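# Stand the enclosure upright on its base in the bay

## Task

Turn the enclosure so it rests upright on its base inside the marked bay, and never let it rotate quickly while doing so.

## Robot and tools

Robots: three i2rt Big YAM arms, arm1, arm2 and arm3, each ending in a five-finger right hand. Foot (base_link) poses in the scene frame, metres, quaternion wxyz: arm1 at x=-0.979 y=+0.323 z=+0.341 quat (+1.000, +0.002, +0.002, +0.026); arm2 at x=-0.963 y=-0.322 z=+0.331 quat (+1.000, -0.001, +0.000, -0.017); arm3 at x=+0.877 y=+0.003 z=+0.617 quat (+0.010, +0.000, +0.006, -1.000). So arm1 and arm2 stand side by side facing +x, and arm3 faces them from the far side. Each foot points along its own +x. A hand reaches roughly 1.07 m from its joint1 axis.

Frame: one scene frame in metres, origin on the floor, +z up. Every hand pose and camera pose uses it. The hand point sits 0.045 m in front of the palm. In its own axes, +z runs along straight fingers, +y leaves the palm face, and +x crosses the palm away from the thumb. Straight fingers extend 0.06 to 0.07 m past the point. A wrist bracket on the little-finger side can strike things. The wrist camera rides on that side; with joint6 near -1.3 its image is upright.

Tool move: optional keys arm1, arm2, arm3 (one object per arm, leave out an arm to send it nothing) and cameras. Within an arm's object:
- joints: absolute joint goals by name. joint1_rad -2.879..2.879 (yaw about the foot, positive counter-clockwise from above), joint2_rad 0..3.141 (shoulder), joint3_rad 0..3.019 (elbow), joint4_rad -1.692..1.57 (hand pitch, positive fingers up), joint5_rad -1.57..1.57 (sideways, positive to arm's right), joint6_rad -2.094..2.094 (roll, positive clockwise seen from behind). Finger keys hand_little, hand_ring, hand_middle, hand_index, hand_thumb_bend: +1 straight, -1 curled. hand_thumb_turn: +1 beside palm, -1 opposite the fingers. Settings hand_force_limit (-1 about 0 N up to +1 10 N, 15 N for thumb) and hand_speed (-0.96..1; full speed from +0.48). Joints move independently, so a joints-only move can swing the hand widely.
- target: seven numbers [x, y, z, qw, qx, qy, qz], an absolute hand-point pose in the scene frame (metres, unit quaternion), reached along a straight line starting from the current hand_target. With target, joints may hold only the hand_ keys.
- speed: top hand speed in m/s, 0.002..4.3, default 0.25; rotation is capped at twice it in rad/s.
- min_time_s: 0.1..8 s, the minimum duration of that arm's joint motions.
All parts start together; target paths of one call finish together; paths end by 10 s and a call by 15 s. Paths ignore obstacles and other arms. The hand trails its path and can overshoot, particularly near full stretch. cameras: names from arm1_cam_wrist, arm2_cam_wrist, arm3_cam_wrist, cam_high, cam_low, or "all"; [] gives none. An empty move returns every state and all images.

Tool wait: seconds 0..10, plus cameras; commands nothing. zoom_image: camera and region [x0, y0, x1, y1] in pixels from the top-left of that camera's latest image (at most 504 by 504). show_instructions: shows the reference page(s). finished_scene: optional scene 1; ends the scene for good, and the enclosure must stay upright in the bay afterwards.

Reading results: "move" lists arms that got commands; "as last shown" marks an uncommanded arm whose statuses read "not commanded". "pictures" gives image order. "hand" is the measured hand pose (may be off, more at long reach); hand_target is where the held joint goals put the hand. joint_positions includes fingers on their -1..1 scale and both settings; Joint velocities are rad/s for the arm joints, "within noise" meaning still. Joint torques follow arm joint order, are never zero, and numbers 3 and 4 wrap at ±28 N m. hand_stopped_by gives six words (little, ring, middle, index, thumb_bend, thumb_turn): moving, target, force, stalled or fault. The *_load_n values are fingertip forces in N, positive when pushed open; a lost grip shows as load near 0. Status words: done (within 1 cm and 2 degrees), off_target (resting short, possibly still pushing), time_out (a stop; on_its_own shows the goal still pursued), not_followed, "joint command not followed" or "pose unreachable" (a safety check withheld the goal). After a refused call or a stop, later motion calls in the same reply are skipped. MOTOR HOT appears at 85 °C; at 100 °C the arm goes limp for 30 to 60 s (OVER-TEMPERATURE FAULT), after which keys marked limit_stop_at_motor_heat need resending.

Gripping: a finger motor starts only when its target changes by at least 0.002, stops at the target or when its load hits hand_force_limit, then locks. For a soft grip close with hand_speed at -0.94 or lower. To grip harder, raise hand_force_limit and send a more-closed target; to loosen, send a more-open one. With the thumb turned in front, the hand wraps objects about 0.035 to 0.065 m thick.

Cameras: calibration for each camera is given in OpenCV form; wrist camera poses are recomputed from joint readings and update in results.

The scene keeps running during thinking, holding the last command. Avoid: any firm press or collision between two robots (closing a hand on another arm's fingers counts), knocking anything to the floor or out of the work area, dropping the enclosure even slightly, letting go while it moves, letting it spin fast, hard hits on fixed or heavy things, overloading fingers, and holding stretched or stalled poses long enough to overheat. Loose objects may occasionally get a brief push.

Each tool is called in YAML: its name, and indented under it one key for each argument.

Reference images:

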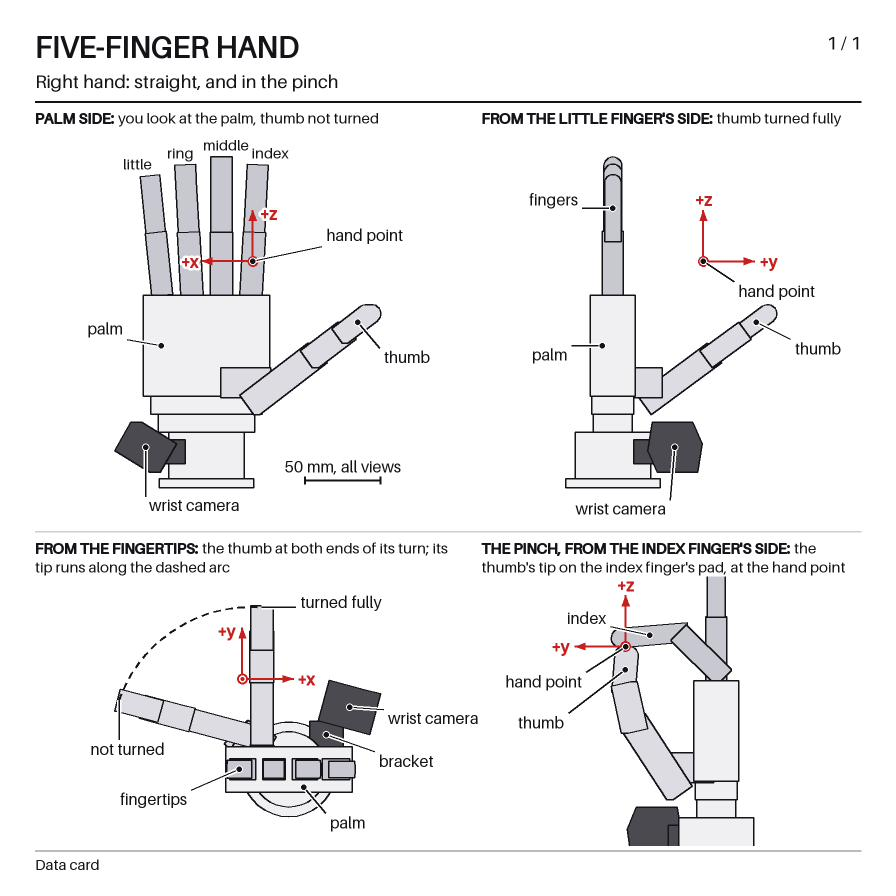

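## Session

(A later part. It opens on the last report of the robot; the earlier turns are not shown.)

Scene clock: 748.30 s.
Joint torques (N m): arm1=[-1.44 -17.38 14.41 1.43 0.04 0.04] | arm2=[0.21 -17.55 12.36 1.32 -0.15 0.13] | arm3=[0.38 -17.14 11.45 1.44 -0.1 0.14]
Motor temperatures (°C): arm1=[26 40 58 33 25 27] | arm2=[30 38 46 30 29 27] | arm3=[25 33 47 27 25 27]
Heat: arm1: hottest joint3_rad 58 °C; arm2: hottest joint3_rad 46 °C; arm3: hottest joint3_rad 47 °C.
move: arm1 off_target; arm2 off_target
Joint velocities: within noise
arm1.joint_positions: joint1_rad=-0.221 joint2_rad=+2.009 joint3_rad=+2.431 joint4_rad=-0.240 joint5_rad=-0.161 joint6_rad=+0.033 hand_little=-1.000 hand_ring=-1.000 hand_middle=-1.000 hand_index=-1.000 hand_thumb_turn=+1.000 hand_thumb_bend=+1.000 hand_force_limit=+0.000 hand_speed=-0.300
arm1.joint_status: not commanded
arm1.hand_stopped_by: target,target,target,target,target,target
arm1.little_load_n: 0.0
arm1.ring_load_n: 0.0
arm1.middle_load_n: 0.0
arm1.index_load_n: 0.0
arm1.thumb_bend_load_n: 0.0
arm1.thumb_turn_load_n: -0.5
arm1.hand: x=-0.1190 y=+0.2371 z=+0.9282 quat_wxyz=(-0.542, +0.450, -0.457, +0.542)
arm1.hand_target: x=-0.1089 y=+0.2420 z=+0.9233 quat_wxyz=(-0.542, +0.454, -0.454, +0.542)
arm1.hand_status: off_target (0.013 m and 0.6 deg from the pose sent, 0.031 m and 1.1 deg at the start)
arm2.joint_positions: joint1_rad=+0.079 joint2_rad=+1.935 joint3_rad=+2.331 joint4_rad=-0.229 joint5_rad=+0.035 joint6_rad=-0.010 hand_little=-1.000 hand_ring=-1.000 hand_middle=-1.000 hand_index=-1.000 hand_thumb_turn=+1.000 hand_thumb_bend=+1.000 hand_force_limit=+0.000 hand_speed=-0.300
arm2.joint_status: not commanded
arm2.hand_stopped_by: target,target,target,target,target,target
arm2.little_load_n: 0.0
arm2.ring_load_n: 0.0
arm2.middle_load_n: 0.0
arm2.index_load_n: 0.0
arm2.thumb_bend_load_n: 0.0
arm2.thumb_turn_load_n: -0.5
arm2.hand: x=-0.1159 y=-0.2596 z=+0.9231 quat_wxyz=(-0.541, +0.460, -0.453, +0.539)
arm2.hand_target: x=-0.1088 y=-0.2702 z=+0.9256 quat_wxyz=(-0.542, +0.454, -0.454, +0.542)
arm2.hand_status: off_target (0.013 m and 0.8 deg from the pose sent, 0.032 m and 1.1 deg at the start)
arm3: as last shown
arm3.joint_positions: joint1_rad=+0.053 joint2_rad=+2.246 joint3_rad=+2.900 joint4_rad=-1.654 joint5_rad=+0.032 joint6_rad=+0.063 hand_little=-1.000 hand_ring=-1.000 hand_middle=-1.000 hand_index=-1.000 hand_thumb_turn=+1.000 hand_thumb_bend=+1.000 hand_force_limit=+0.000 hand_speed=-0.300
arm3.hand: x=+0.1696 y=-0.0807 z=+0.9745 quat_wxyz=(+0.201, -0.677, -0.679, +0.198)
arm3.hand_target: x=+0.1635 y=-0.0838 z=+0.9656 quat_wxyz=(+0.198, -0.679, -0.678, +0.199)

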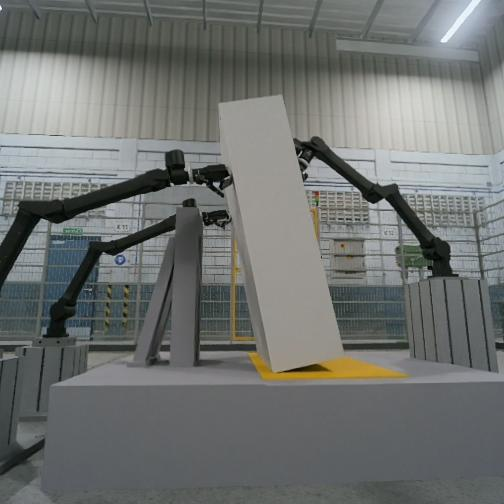

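move:
  arm3: {"target":[0.178,-0.084,0.963,0.183,-0.683,-0.683,0.183],"speed":0.02}
  cameras: ["cam_low"]

zoom_image:
  camera: "cam_low"
  region: [120, 80, 340, 300]

Scene clock: 757.27 s.
Joint torques (N m): arm1=[-0.97 -17.2 14.79 1.31 0.05 0] | arm2=[0.21 -18.08 12.37 1.33 -0.13 0.14] | arm3=[0.44 -18.67 8.94 1.63 -0.12 0.15]
Motor temperatures (°C): arm1=[26 39 57 33 25 27] | arm2=[30 38 46 30 29 27] | arm3=[25 33 46 27 25 27]
Heat: arm1: hottest joint3_rad 57 °C; arm2: hottest joint3_rad 46 °C; arm3: hottest joint3_rad 46 °C.
move: arm3 done
Joint velocities: within noise
arm1, arm2: as last shown
arm1.joint_positions: joint1_rad=-0.221 joint2_rad=+2.009 joint3_rad=+2.432 joint4_rad=-0.240 joint5_rad=-0.161 joint6_rad=+0.033 hand_little=-1.000 hand_ring=-1.000 hand_middle=-1.000 hand_index=-1.000 hand_thumb_turn=+1.000 hand_thumb_bend=+1.000 hand_force_limit=+0.000 hand_speed=-0.300
arm1.hand: x=-0.1191 y=+0.2371 z=+0.9286 quat_wxyz=(-0.543, +0.450, -0.457, +0.542)
arm1.hand_target: x=-0.1089 y=+0.2420 z=+0.9232 quat_wxyz=(-0.542, +0.454, -0.454, +0.542)
arm2.joint_positions: joint1_rad=+0.079 joint2_rad=+1.940 joint3_rad=+2.331 joint4_rad=-0.229 joint5_rad=+0.034 joint6_rad=-0.010 hand_little=-1.000 hand_ring=-1.000 hand_middle=-1.000 hand_index=-1.000 hand_thumb_turn=+1.000 hand_thumb_bend=+1.000 hand_force_limit=+0.000 hand_speed=-0.300
arm2.thumb_turn_load_n: 0.0
arm2.hand: x=-0.1135 y=-0.2594 z=+0.9187 quat_wxyz=(-0.540, +0.462, -0.454, +0.537)
arm2.hand_target: x=-0.1089 y=-0.2702 z=+0.9257 quat_wxyz=(-0.542, +0.454, -0.454, +0.542)
arm3.joint_positions: joint1_rad=+0.053 joint2_rad=+2.230 joint3_rad=+2.859 joint4_rad=-1.672 joint5_rad=+0.030 joint6_rad=+0.064 hand_little=-1.000 hand_ring=-1.000 hand_middle=-1.000 hand_index=-1.000 hand_thumb_turn=+1.000 hand_thumb_bend=+1.000 hand_force_limit=+0.000 hand_speed=-0.300
arm3.joint_status: not commanded
arm3.hand_stopped_by: target,target,target,target,target,target
arm3.little_load_n: 0.0
arm3.ring_load_n: 0.0
arm3.middle_load_n: 0.0
arm3.index_load_n: 0.0
arm3.thumb_bend_load_n: 0.0
arm3.thumb_turn_load_n: 0.0
arm3.hand: x=+0.1793 y=-0.0804 z=+0.9675 quat_wxyz=(+0.186, -0.681, -0.684, +0.183)
arm3.hand_target: x=+0.1779 y=-0.0838 z=+0.9630 quat_wxyz=(+0.183, -0.683, -0.683, +0.183)
arm3.hand_status: done (0.006 m and 0.4 deg from the pose sent, 0.015 m and 2.8 deg at the start)

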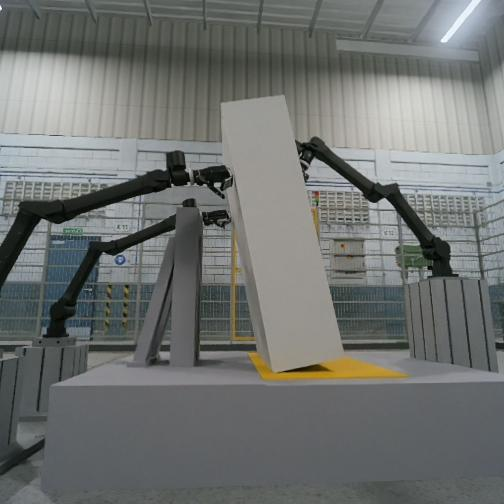

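Scaled by 2.291 from the camera's image (finer frame: 720x720).

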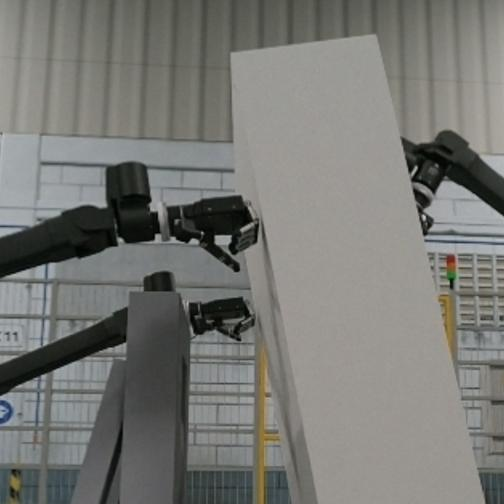

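move:
  arm3: {"target":[0.212,-0.084,0.966,0.183,-0.683,-0.683,0.183],"speed":0.02}
  cameras: ["cam_low"]

zoom_image:
  camera: "cam_low"
  region: [120, 80, 340, 300]

Scene clock: 776.80 s.
Joint torques (N m): arm1=[-0.67 -17.49 14.94 1.47 0.03 -0.01] | arm2=[0.21 -18.08 12.37 1.33 -0.13 0.14] | arm3=[-0.38 -7.36 9.88 6.93 0.05 -0.05]
Motor temperatures (°C): arm1=[26 39 57 32 25 27] | arm2=[30 40 46 30 29 27] | arm3=[25 35 43 27 25 27]
Heat: arm1: hottest joint3_rad 57 °C; arm2: hottest joint3_rad 46 °C; arm3: hottest joint3_rad 43 °C.
move: arm3 off_target
Joint velocities: within noise
arm1, arm2: as last shown
arm3.joint_positions: joint1_rad=+0.071 joint2_rad=+1.860 joint3_rad=+2.367 joint4_rad=-1.585 joint5_rad=+0.027 joint6_rad=+0.087 hand_little=-1.000 hand_ring=-1.000 hand_middle=-1.000 hand_index=-1.000 hand_thumb_turn=+1.000 hand_thumb_bend=+1.000 hand_force_limit=+0.000 hand_speed=-0.300
arm3.joint_status: not commanded
arm3.hand_stopped_by: target,target,target,target,target,target
arm3.little_load_n: 0.0
arm3.ring_load_n: 0.5
arm3.middle_load_n: 0.0
arm3.index_load_n: 0.0
arm3.thumb_bend_load_n: -0.5
arm3.thumb_turn_load_n: 0.0
arm3.hand: x=+0.2766 y=-0.0865 z=+1.0113 quat_wxyz=(+0.171, -0.686, -0.686, +0.174)
arm3.hand_target: x=+0.2222 y=-0.0825 z=+0.9643 quat_wxyz=(+0.183, -0.683, -0.683, +0.182)
arm3.hand_status: off_target (0.079 m and 1.8 deg from the pose sent, 0.033 m and 0.4 deg at the start)

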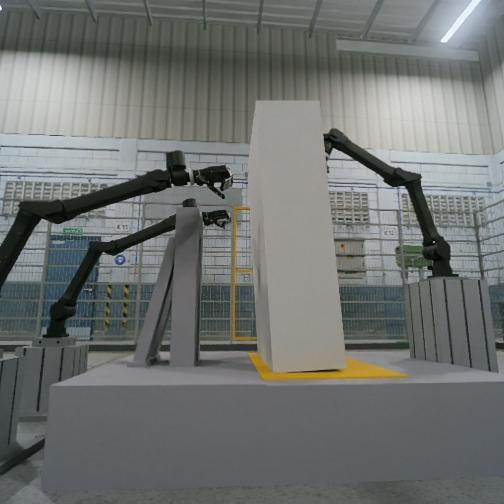

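Scaled by 2.291 from the camera's image (finer frame: 720x720).

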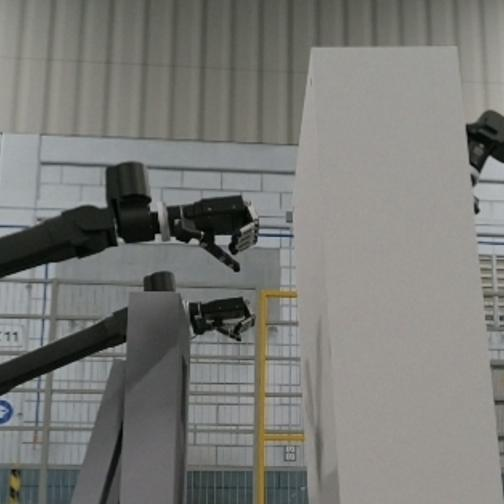

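move:
  arm3: {"target":[0.234,-0.083,0.966,0.183,-0.683,-0.683,0.183],"speed":0.008}
  cameras: ["cam_low"]

zoom_image:
  camera: "cam_low"
  region: [220, 80, 370, 400]

Scene clock: 795.40 s.
Joint torques (N m): arm1=[-1.44 -16.91 14.72 1.51 0.07 0.03] | arm2=[0.21 -18.08 12.38 1.33 -0.13 0.13] | arm3=[-0.44 -8 10.91 5.74 0.02 -0.06]
Motor temperatures (°C): arm1=[26 39 57 32 25 27] | arm2=[30 40 46 30 28 27] | arm3=[25 34 44 29 25 27]
Heat: arm1: hottest joint3_rad 57 °C; arm2: hottest joint3_rad 46 °C; arm3: hottest joint3_rad 44 °C.
move: arm3 off_target
Joint velocities: within noise
arm1, arm2: as last shown
arm1.thumb_turn_load_n: 0.0
arm3.joint_positions: joint1_rad=+0.074 joint2_rad=+1.784 joint3_rad=+2.241 joint4_rad=-1.519 joint5_rad=+0.029 joint6_rad=+0.089 hand_little=-1.000 hand_ring=-1.000 hand_middle=-1.000 hand_index=-1.000 hand_thumb_turn=+1.000 hand_thumb_bend=+1.000 hand_force_limit=+0.000 hand_speed=-0.300
arm3.joint_status: not commanded
arm3.hand_stopped_by: target,target,target,target,target,target
arm3.little_load_n: 0.0
arm3.ring_load_n: 0.5
arm3.middle_load_n: 0.0
arm3.index_load_n: 0.0
arm3.thumb_bend_load_n: 0.0
arm3.thumb_turn_load_n: 0.0
arm3.hand: x=+0.2899 y=-0.0869 z=+1.0074 quat_wxyz=(+0.176, -0.684, -0.684, +0.180)
arm3.hand_target: x=+0.2419 y=-0.0816 z=+0.9647 quat_wxyz=(+0.183, -0.683, -0.683, +0.182)
arm3.hand_status: off_target (0.070 m and 0.9 deg from the pose sent, 0.062 m and 1.8 deg at the start)

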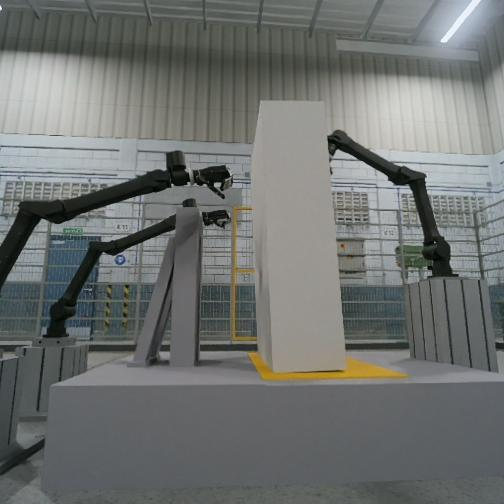

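Scaled by 1.575 from the camera's image (finer frame: 720x720).

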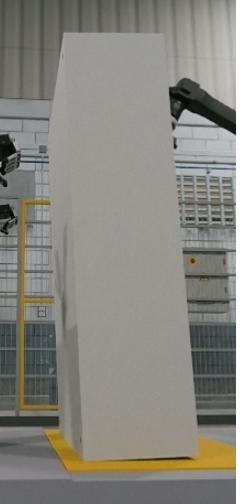

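move:
  arm3: {"target":[0.255,-0.083,0.966,0.183,-0.683,-0.683,0.183],"speed":0.008}
  cameras: ["cam_low"]

zoom_image:
  camera: "cam_low"
  region: [220, 80, 370, 400]

Scene clock: 807.73 s.
Joint torques (N m): arm1=[-1.14 -16.38 14.63 1.62 0.03 0.01] | arm2=[0.21 -18.08 12.38 1.33 -0.13 0.13] | arm3=[-1.03 -5.07 10.62 5.68 0.07 -0.09]
Motor temperatures (°C): arm1=[26 39 57 32 25 27] | arm2=[30 41 47 30 28 27] | arm3=[25 33 43 29 25 27]
Heat: arm1: hottest joint3_rad 57 °C; arm2: hottest joint3_rad 47 °C; arm3: hottest joint3_rad 43 °C.
move: arm3 off_target
Joint velocities: within noise
arm1, arm2: as last shown
arm1.middle_load_n: -0.5
arm1.thumb_turn_load_n: -0.5
arm3.joint_positions: joint1_rad=+0.081 joint2_rad=+1.681 joint3_rad=+2.123 joint4_rad=-1.473 joint5_rad=+0.028 joint6_rad=+0.096 hand_little=-1.000 hand_ring=-1.000 hand_middle=-1.000 hand_index=-1.000 hand_thumb_turn=+1.000 hand_thumb_bend=+1.000 hand_force_limit=+0.000 hand_speed=-0.300
arm3.joint_status: not commanded
arm3.hand_stopped_by: target,target,target,target,target,target
arm3.little_load_n: 0.0
arm3.ring_load_n: 0.5
arm3.middle_load_n: 0.0
arm3.index_load_n: 0.0
arm3.thumb_bend_load_n: 0.0
arm3.thumb_turn_load_n: 0.0
arm3.hand: x=+0.3171 y=-0.0892 z=+1.0184 quat_wxyz=(+0.184, -0.681, -0.682, +0.193)
arm3.hand_target: x=+0.2651 y=-0.0815 z=+0.9641 quat_wxyz=(+0.183, -0.683, -0.683, +0.183)
arm3.hand_status: off_target (0.082 m and 1.2 deg from the pose sent, 0.054 m and 0.9 deg at the start)

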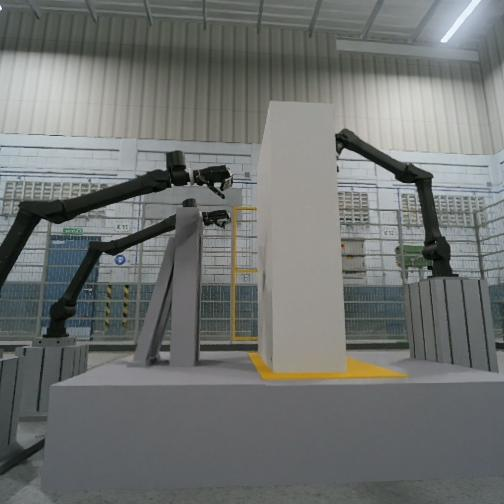

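Scaled by 1.575 from the camera's image (finer frame: 720x720).

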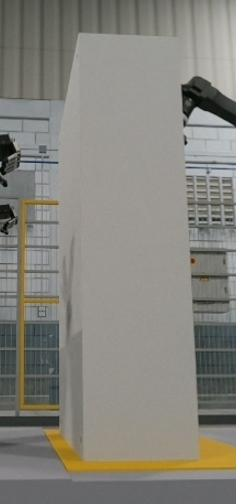

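move:
  arm3: {"target":[0.285,-0.083,0.975,0.183,-0.683,-0.683,0.183],"speed":0.012}
  cameras: ["cam_low"]

zoom_image:
  camera: "cam_low"
  region: [220, 80, 370, 400]

Scene clock: 819.70 s.
Joint torques (N m): arm1=[-1.49 -16.85 14.64 1.18 0 -0.03] | arm2=[0.21 -18.14 12.37 1.33 -0.13 0.14] | arm3=[-0.44 -8.59 8.79 4.1 0.05 -0.07]
Motor temperatures (°C): arm1=[26 39 58 32 25 27] | arm2=[30 41 47 30 28 27] | arm3=[25 32 43 30 25 27]
Heat: arm1: hottest joint3_rad 58 °C; arm2: hottest joint3_rad 47 °C; arm3: hottest joint3_rad 43 °C.
move: arm3 off_target
Joint velocities: within noise
arm1, arm2: as last shown
arm1.ring_load_n: -0.5
arm1.middle_load_n: 0.0
arm1.thumb_turn_load_n: 0.0
arm2.index_load_n: -0.5
arm3.joint_positions: joint1_rad=+0.081 joint2_rad=+1.667 joint3_rad=+2.087 joint4_rad=-1.445 joint5_rad=+0.031 joint6_rad=+0.096 hand_little=-1.000 hand_ring=-1.000 hand_middle=-1.000 hand_index=-1.000 hand_thumb_turn=+1.000 hand_thumb_bend=+1.000 hand_force_limit=+0.000 hand_speed=-0.300
arm3.joint_status: not commanded
arm3.hand_stopped_by: target,target,target,target,target,target
arm3.little_load_n: 0.0
arm3.ring_load_n: 0.0
arm3.middle_load_n: 0.0
arm3.index_load_n: 0.0
arm3.thumb_bend_load_n: 0.0
arm3.thumb_turn_load_n: 0.0
arm3.hand: x=+0.3173 y=-0.0886 z=+1.0128 quat_wxyz=(+0.186, -0.681, -0.681, +0.195)
arm3.hand_target: x=+0.2887 y=-0.0826 z=+0.9746 quat_wxyz=(+0.183, -0.683, -0.683, +0.183)
arm3.hand_status: off_target (0.050 m and 1.4 deg from the pose sent, 0.054 m and 1.2 deg at the start)

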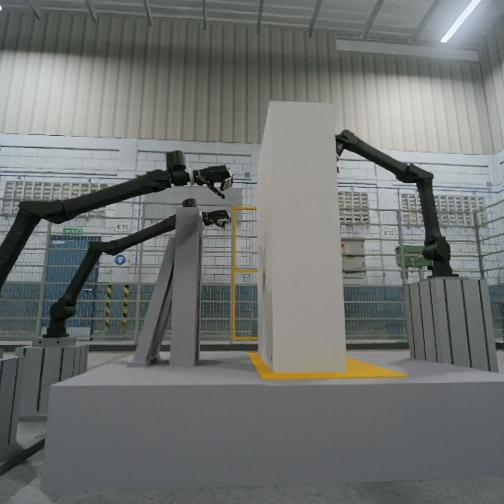

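Scaled by 1.575 from the camera's image (finer frame: 720x720).

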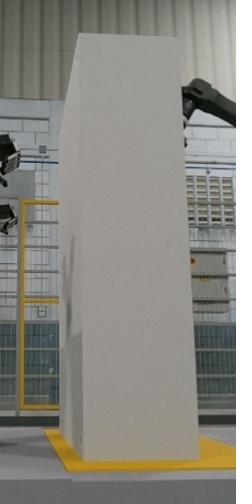

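move:
  arm3: {"target":[0.345,-0.083,0.985,0.183,-0.683,-0.683,0.183],"speed":0.03}

move:
  arm3: {"target":[0.48,-0.06,1.05,0.183,-0.683,-0.683,0.183],"speed":0.2}
  arm1: {"target":[-0.32,0.24,0.97,0.5417,-0.4545,0.4545,-0.5417],"speed":0.2}
  arm2: {"target":[-0.32,-0.27,0.97,0.5417,-0.4545,0.4545,-0.5417],"speed":0.2}
  cameras: ["cam_low","cam_high"]

zoom_image:
  camera: "cam_low"
  region: [200, 80, 440, 400]

zoom_image:
  camera: "cam_high"
  region: [120, 100, 380, 380]

Scene clock: 832.23 s.
Joint torques (N m): arm1=[-2.2 -18.02 14.37 1.44 0.06 -0.06] | arm2=[0.21 -18.08 12.38 1.33 -0.13 0.14] | arm3=[0.26 -12.63 10.24 2.14 0.03 0.03]
Motor temperatures (°C): arm1=[26 40 58 32 25 27] | arm2=[30 41 47 30 28 27] | arm3=[25 31 43 29 25 27]
Heat: arm1: hottest joint3_rad 58 °C; arm2: hottest joint3_rad 47 °C; arm3: hottest joint3_rad 43 °C.
move: arm3 done
Joint velocities: within noise
arm1, arm2: as last shown
arm1.ring_load_n: 0.0
arm3.joint_positions: joint1_rad=+0.081 joint2_rad=+1.580 joint3_rad=+1.904 joint4_rad=-1.391 joint5_rad=+0.038 joint6_rad=+0.096 hand_little=-1.000 hand_ring=-1.000 hand_middle=-1.000 hand_index=-1.000 hand_thumb_turn=+1.000 hand_thumb_bend=+1.000 hand_force_limit=+0.000 hand_speed=-0.300
arm3.joint_status: not commanded
arm3.hand_stopped_by: target,target,target,target,target,target
arm3.little_load_n: 0.0
arm3.ring_load_n: 0.0
arm3.middle_load_n: 0.0
arm3.index_load_n: 0.0
arm3.thumb_bend_load_n: 0.0
arm3.thumb_turn_load_n: 0.0
arm3.hand: x=+0.3470 y=-0.0839 z=+0.9827 quat_wxyz=(+0.176, -0.685, -0.684, +0.177)
arm3.hand_target: x=+0.3450 y=-0.0831 z=+0.9851 quat_wxyz=(+0.183, -0.683, -0.683, +0.183)
arm3.hand_status: done (0.003 m and 1.1 deg from the pose sent, 0.040 m and 1.4 deg at the start)
pictures: none

Scene clock: 834.23 s.
Joint torques (N m): arm1=[-3.08 -10.81 10.55 2.37 -0.06 0.08] | arm2=[1.49 -9.76 9.03 1.57 0.15 0.11] | arm3=[-0.21 -7.18 9.66 0.77 -0.13 -0.09]
Motor temperatures (°C): arm1=[26 40 58 32 25 27] | arm2=[30 41 47 30 28 27] | arm3=[25 31 43 29 25 27]
Heat: arm1: hottest joint3_rad 58 °C; arm2: hottest joint3_rad 47 °C; arm3: hottest joint3_rad 43 °C.
move: arm1 done; arm2 done; arm3 done
Joint velocities: within noise
arm1.joint_positions: joint1_rad=-0.282 joint2_rad=+1.430 joint3_rad=+1.776 joint4_rad=-0.175 joint5_rad=-0.233 joint6_rad=+0.033 hand_little=-1.000 hand_ring=-1.000 hand_middle=-1.000 hand_index=-1.000 hand_thumb_turn=+1.000 hand_thumb_bend=+1.000 hand_force_limit=+0.000 hand_speed=-0.300
arm1.joint_status: not commanded
arm1.hand_stopped_by: target,target,target,target,target,target
arm1.little_load_n: 0.0
arm1.ring_load_n: 0.0
arm1.middle_load_n: 0.0
arm1.index_load_n: 0.0
arm1.thumb_bend_load_n: 0.0
arm1.thumb_turn_load_n: 0.0
arm1.hand: x=-0.3195 y=+0.2439 z=+0.9690 quat_wxyz=(-0.540, +0.459, -0.456, +0.539)
arm1.hand_target: x=-0.3201 y=+0.2399 z=+0.9699 quat_wxyz=(-0.542, +0.455, -0.455, +0.542)
arm1.hand_status: done (0.004 m and 0.6 deg from the pose sent, 0.205 m and 0.6 deg at the start)
arm2.joint_positions: joint1_rad=+0.079 joint2_rad=+1.364 joint3_rad=+1.731 joint4_rad=-0.190 joint5_rad=+0.043 joint6_rad=-0.010 hand_little=-1.000 hand_ring=-1.000 hand_middle=-1.000 hand_index=-1.000 hand_thumb_turn=+1.000 hand_thumb_bend=+1.000 hand_force_limit=+0.000 hand_speed=-0.300
arm2.joint_status: not commanded
arm2.hand_stopped_by: target,target,target,target,target,target
arm2.little_load_n: 0.0
arm2.ring_load_n: 0.0
arm2.middle_load_n: 0.0
arm2.index_load_n: 0.0
arm2.thumb_bend_load_n: 0.0
arm2.thumb_turn_load_n: -0.5
arm2.hand: x=-0.3207 y=-0.2703 z=+0.9702 quat_wxyz=(-0.541, +0.456, -0.453, +0.542)
arm2.hand_target: x=-0.3201 y=-0.2701 z=+0.9703 quat_wxyz=(-0.542, +0.454, -0.454, +0.542)
arm2.hand_status: done (0.001 m and 0.2 deg from the pose sent, 0.213 m and 1.0 deg at the start)
arm3.joint_positions: joint1_rad=+0.062 joint2_rad=+1.284 joint3_rad=+1.790 joint4_rad=-1.532 joint5_rad=+0.028 joint6_rad=+0.084 hand_little=-1.000 hand_ring=-1.000 hand_middle=-1.000 hand_index=-1.000 hand_thumb_turn=+1.000 hand_thumb_bend=+1.000 hand_force_limit=+0.000 hand_speed=-0.300
arm3.joint_status: not commanded
arm3.hand_stopped_by: target,target,target,target,target,target
arm3.little_load_n: 0.0
arm3.ring_load_n: 0.0
arm3.middle_load_n: 0.0
arm3.index_load_n: 0.0
arm3.thumb_bend_load_n: -0.5
arm3.thumb_turn_load_n: 0.0
arm3.hand: x=+0.4764 y=-0.0649 z=+1.0544 quat_wxyz=(+0.188, -0.683, -0.679, +0.193)
arm3.hand_target: x=+0.4800 y=-0.0600 z=+1.0501 quat_wxyz=(+0.183, -0.683, -0.683, +0.183)
arm3.hand_status: done (0.007 m and 1.3 deg from the pose sent, 0.151 m and 1.1 deg at the start)
pictures: cam_high, cam_low

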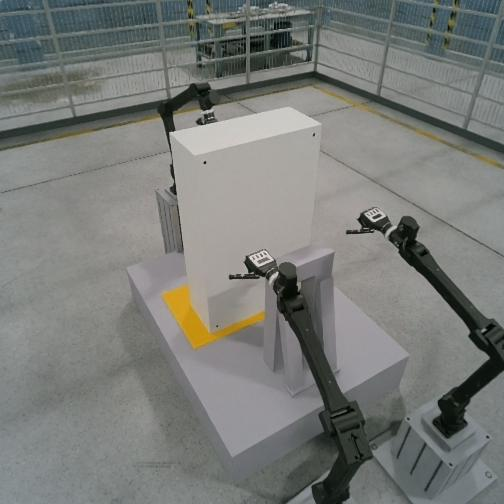

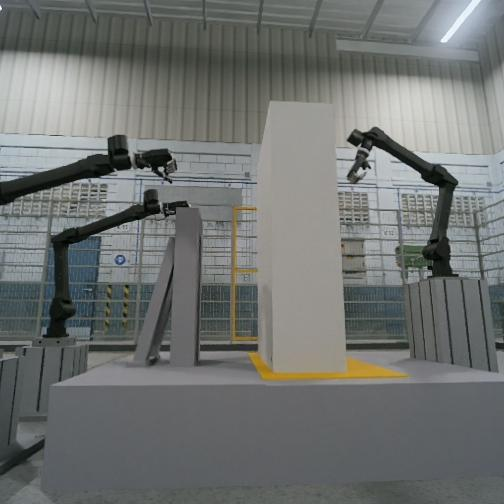

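Scaled by 1.575 from the camera's image (finer frame: 720x720).

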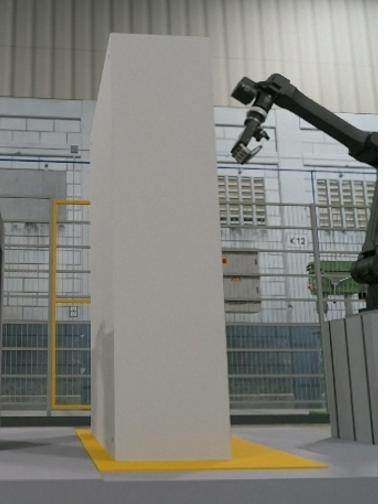

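Scaled by 1.800 from the camera's image (finer frame: 720x720).

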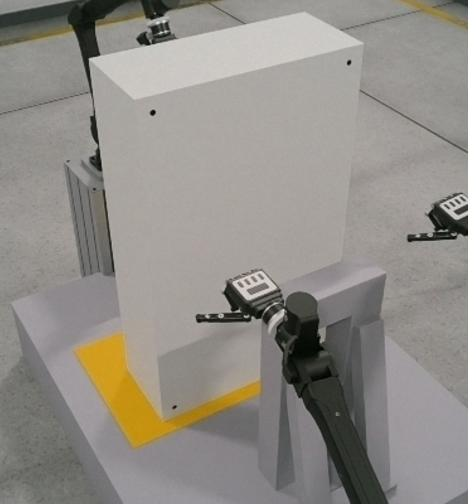

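finished_scene:

The scene is finished: the task was done.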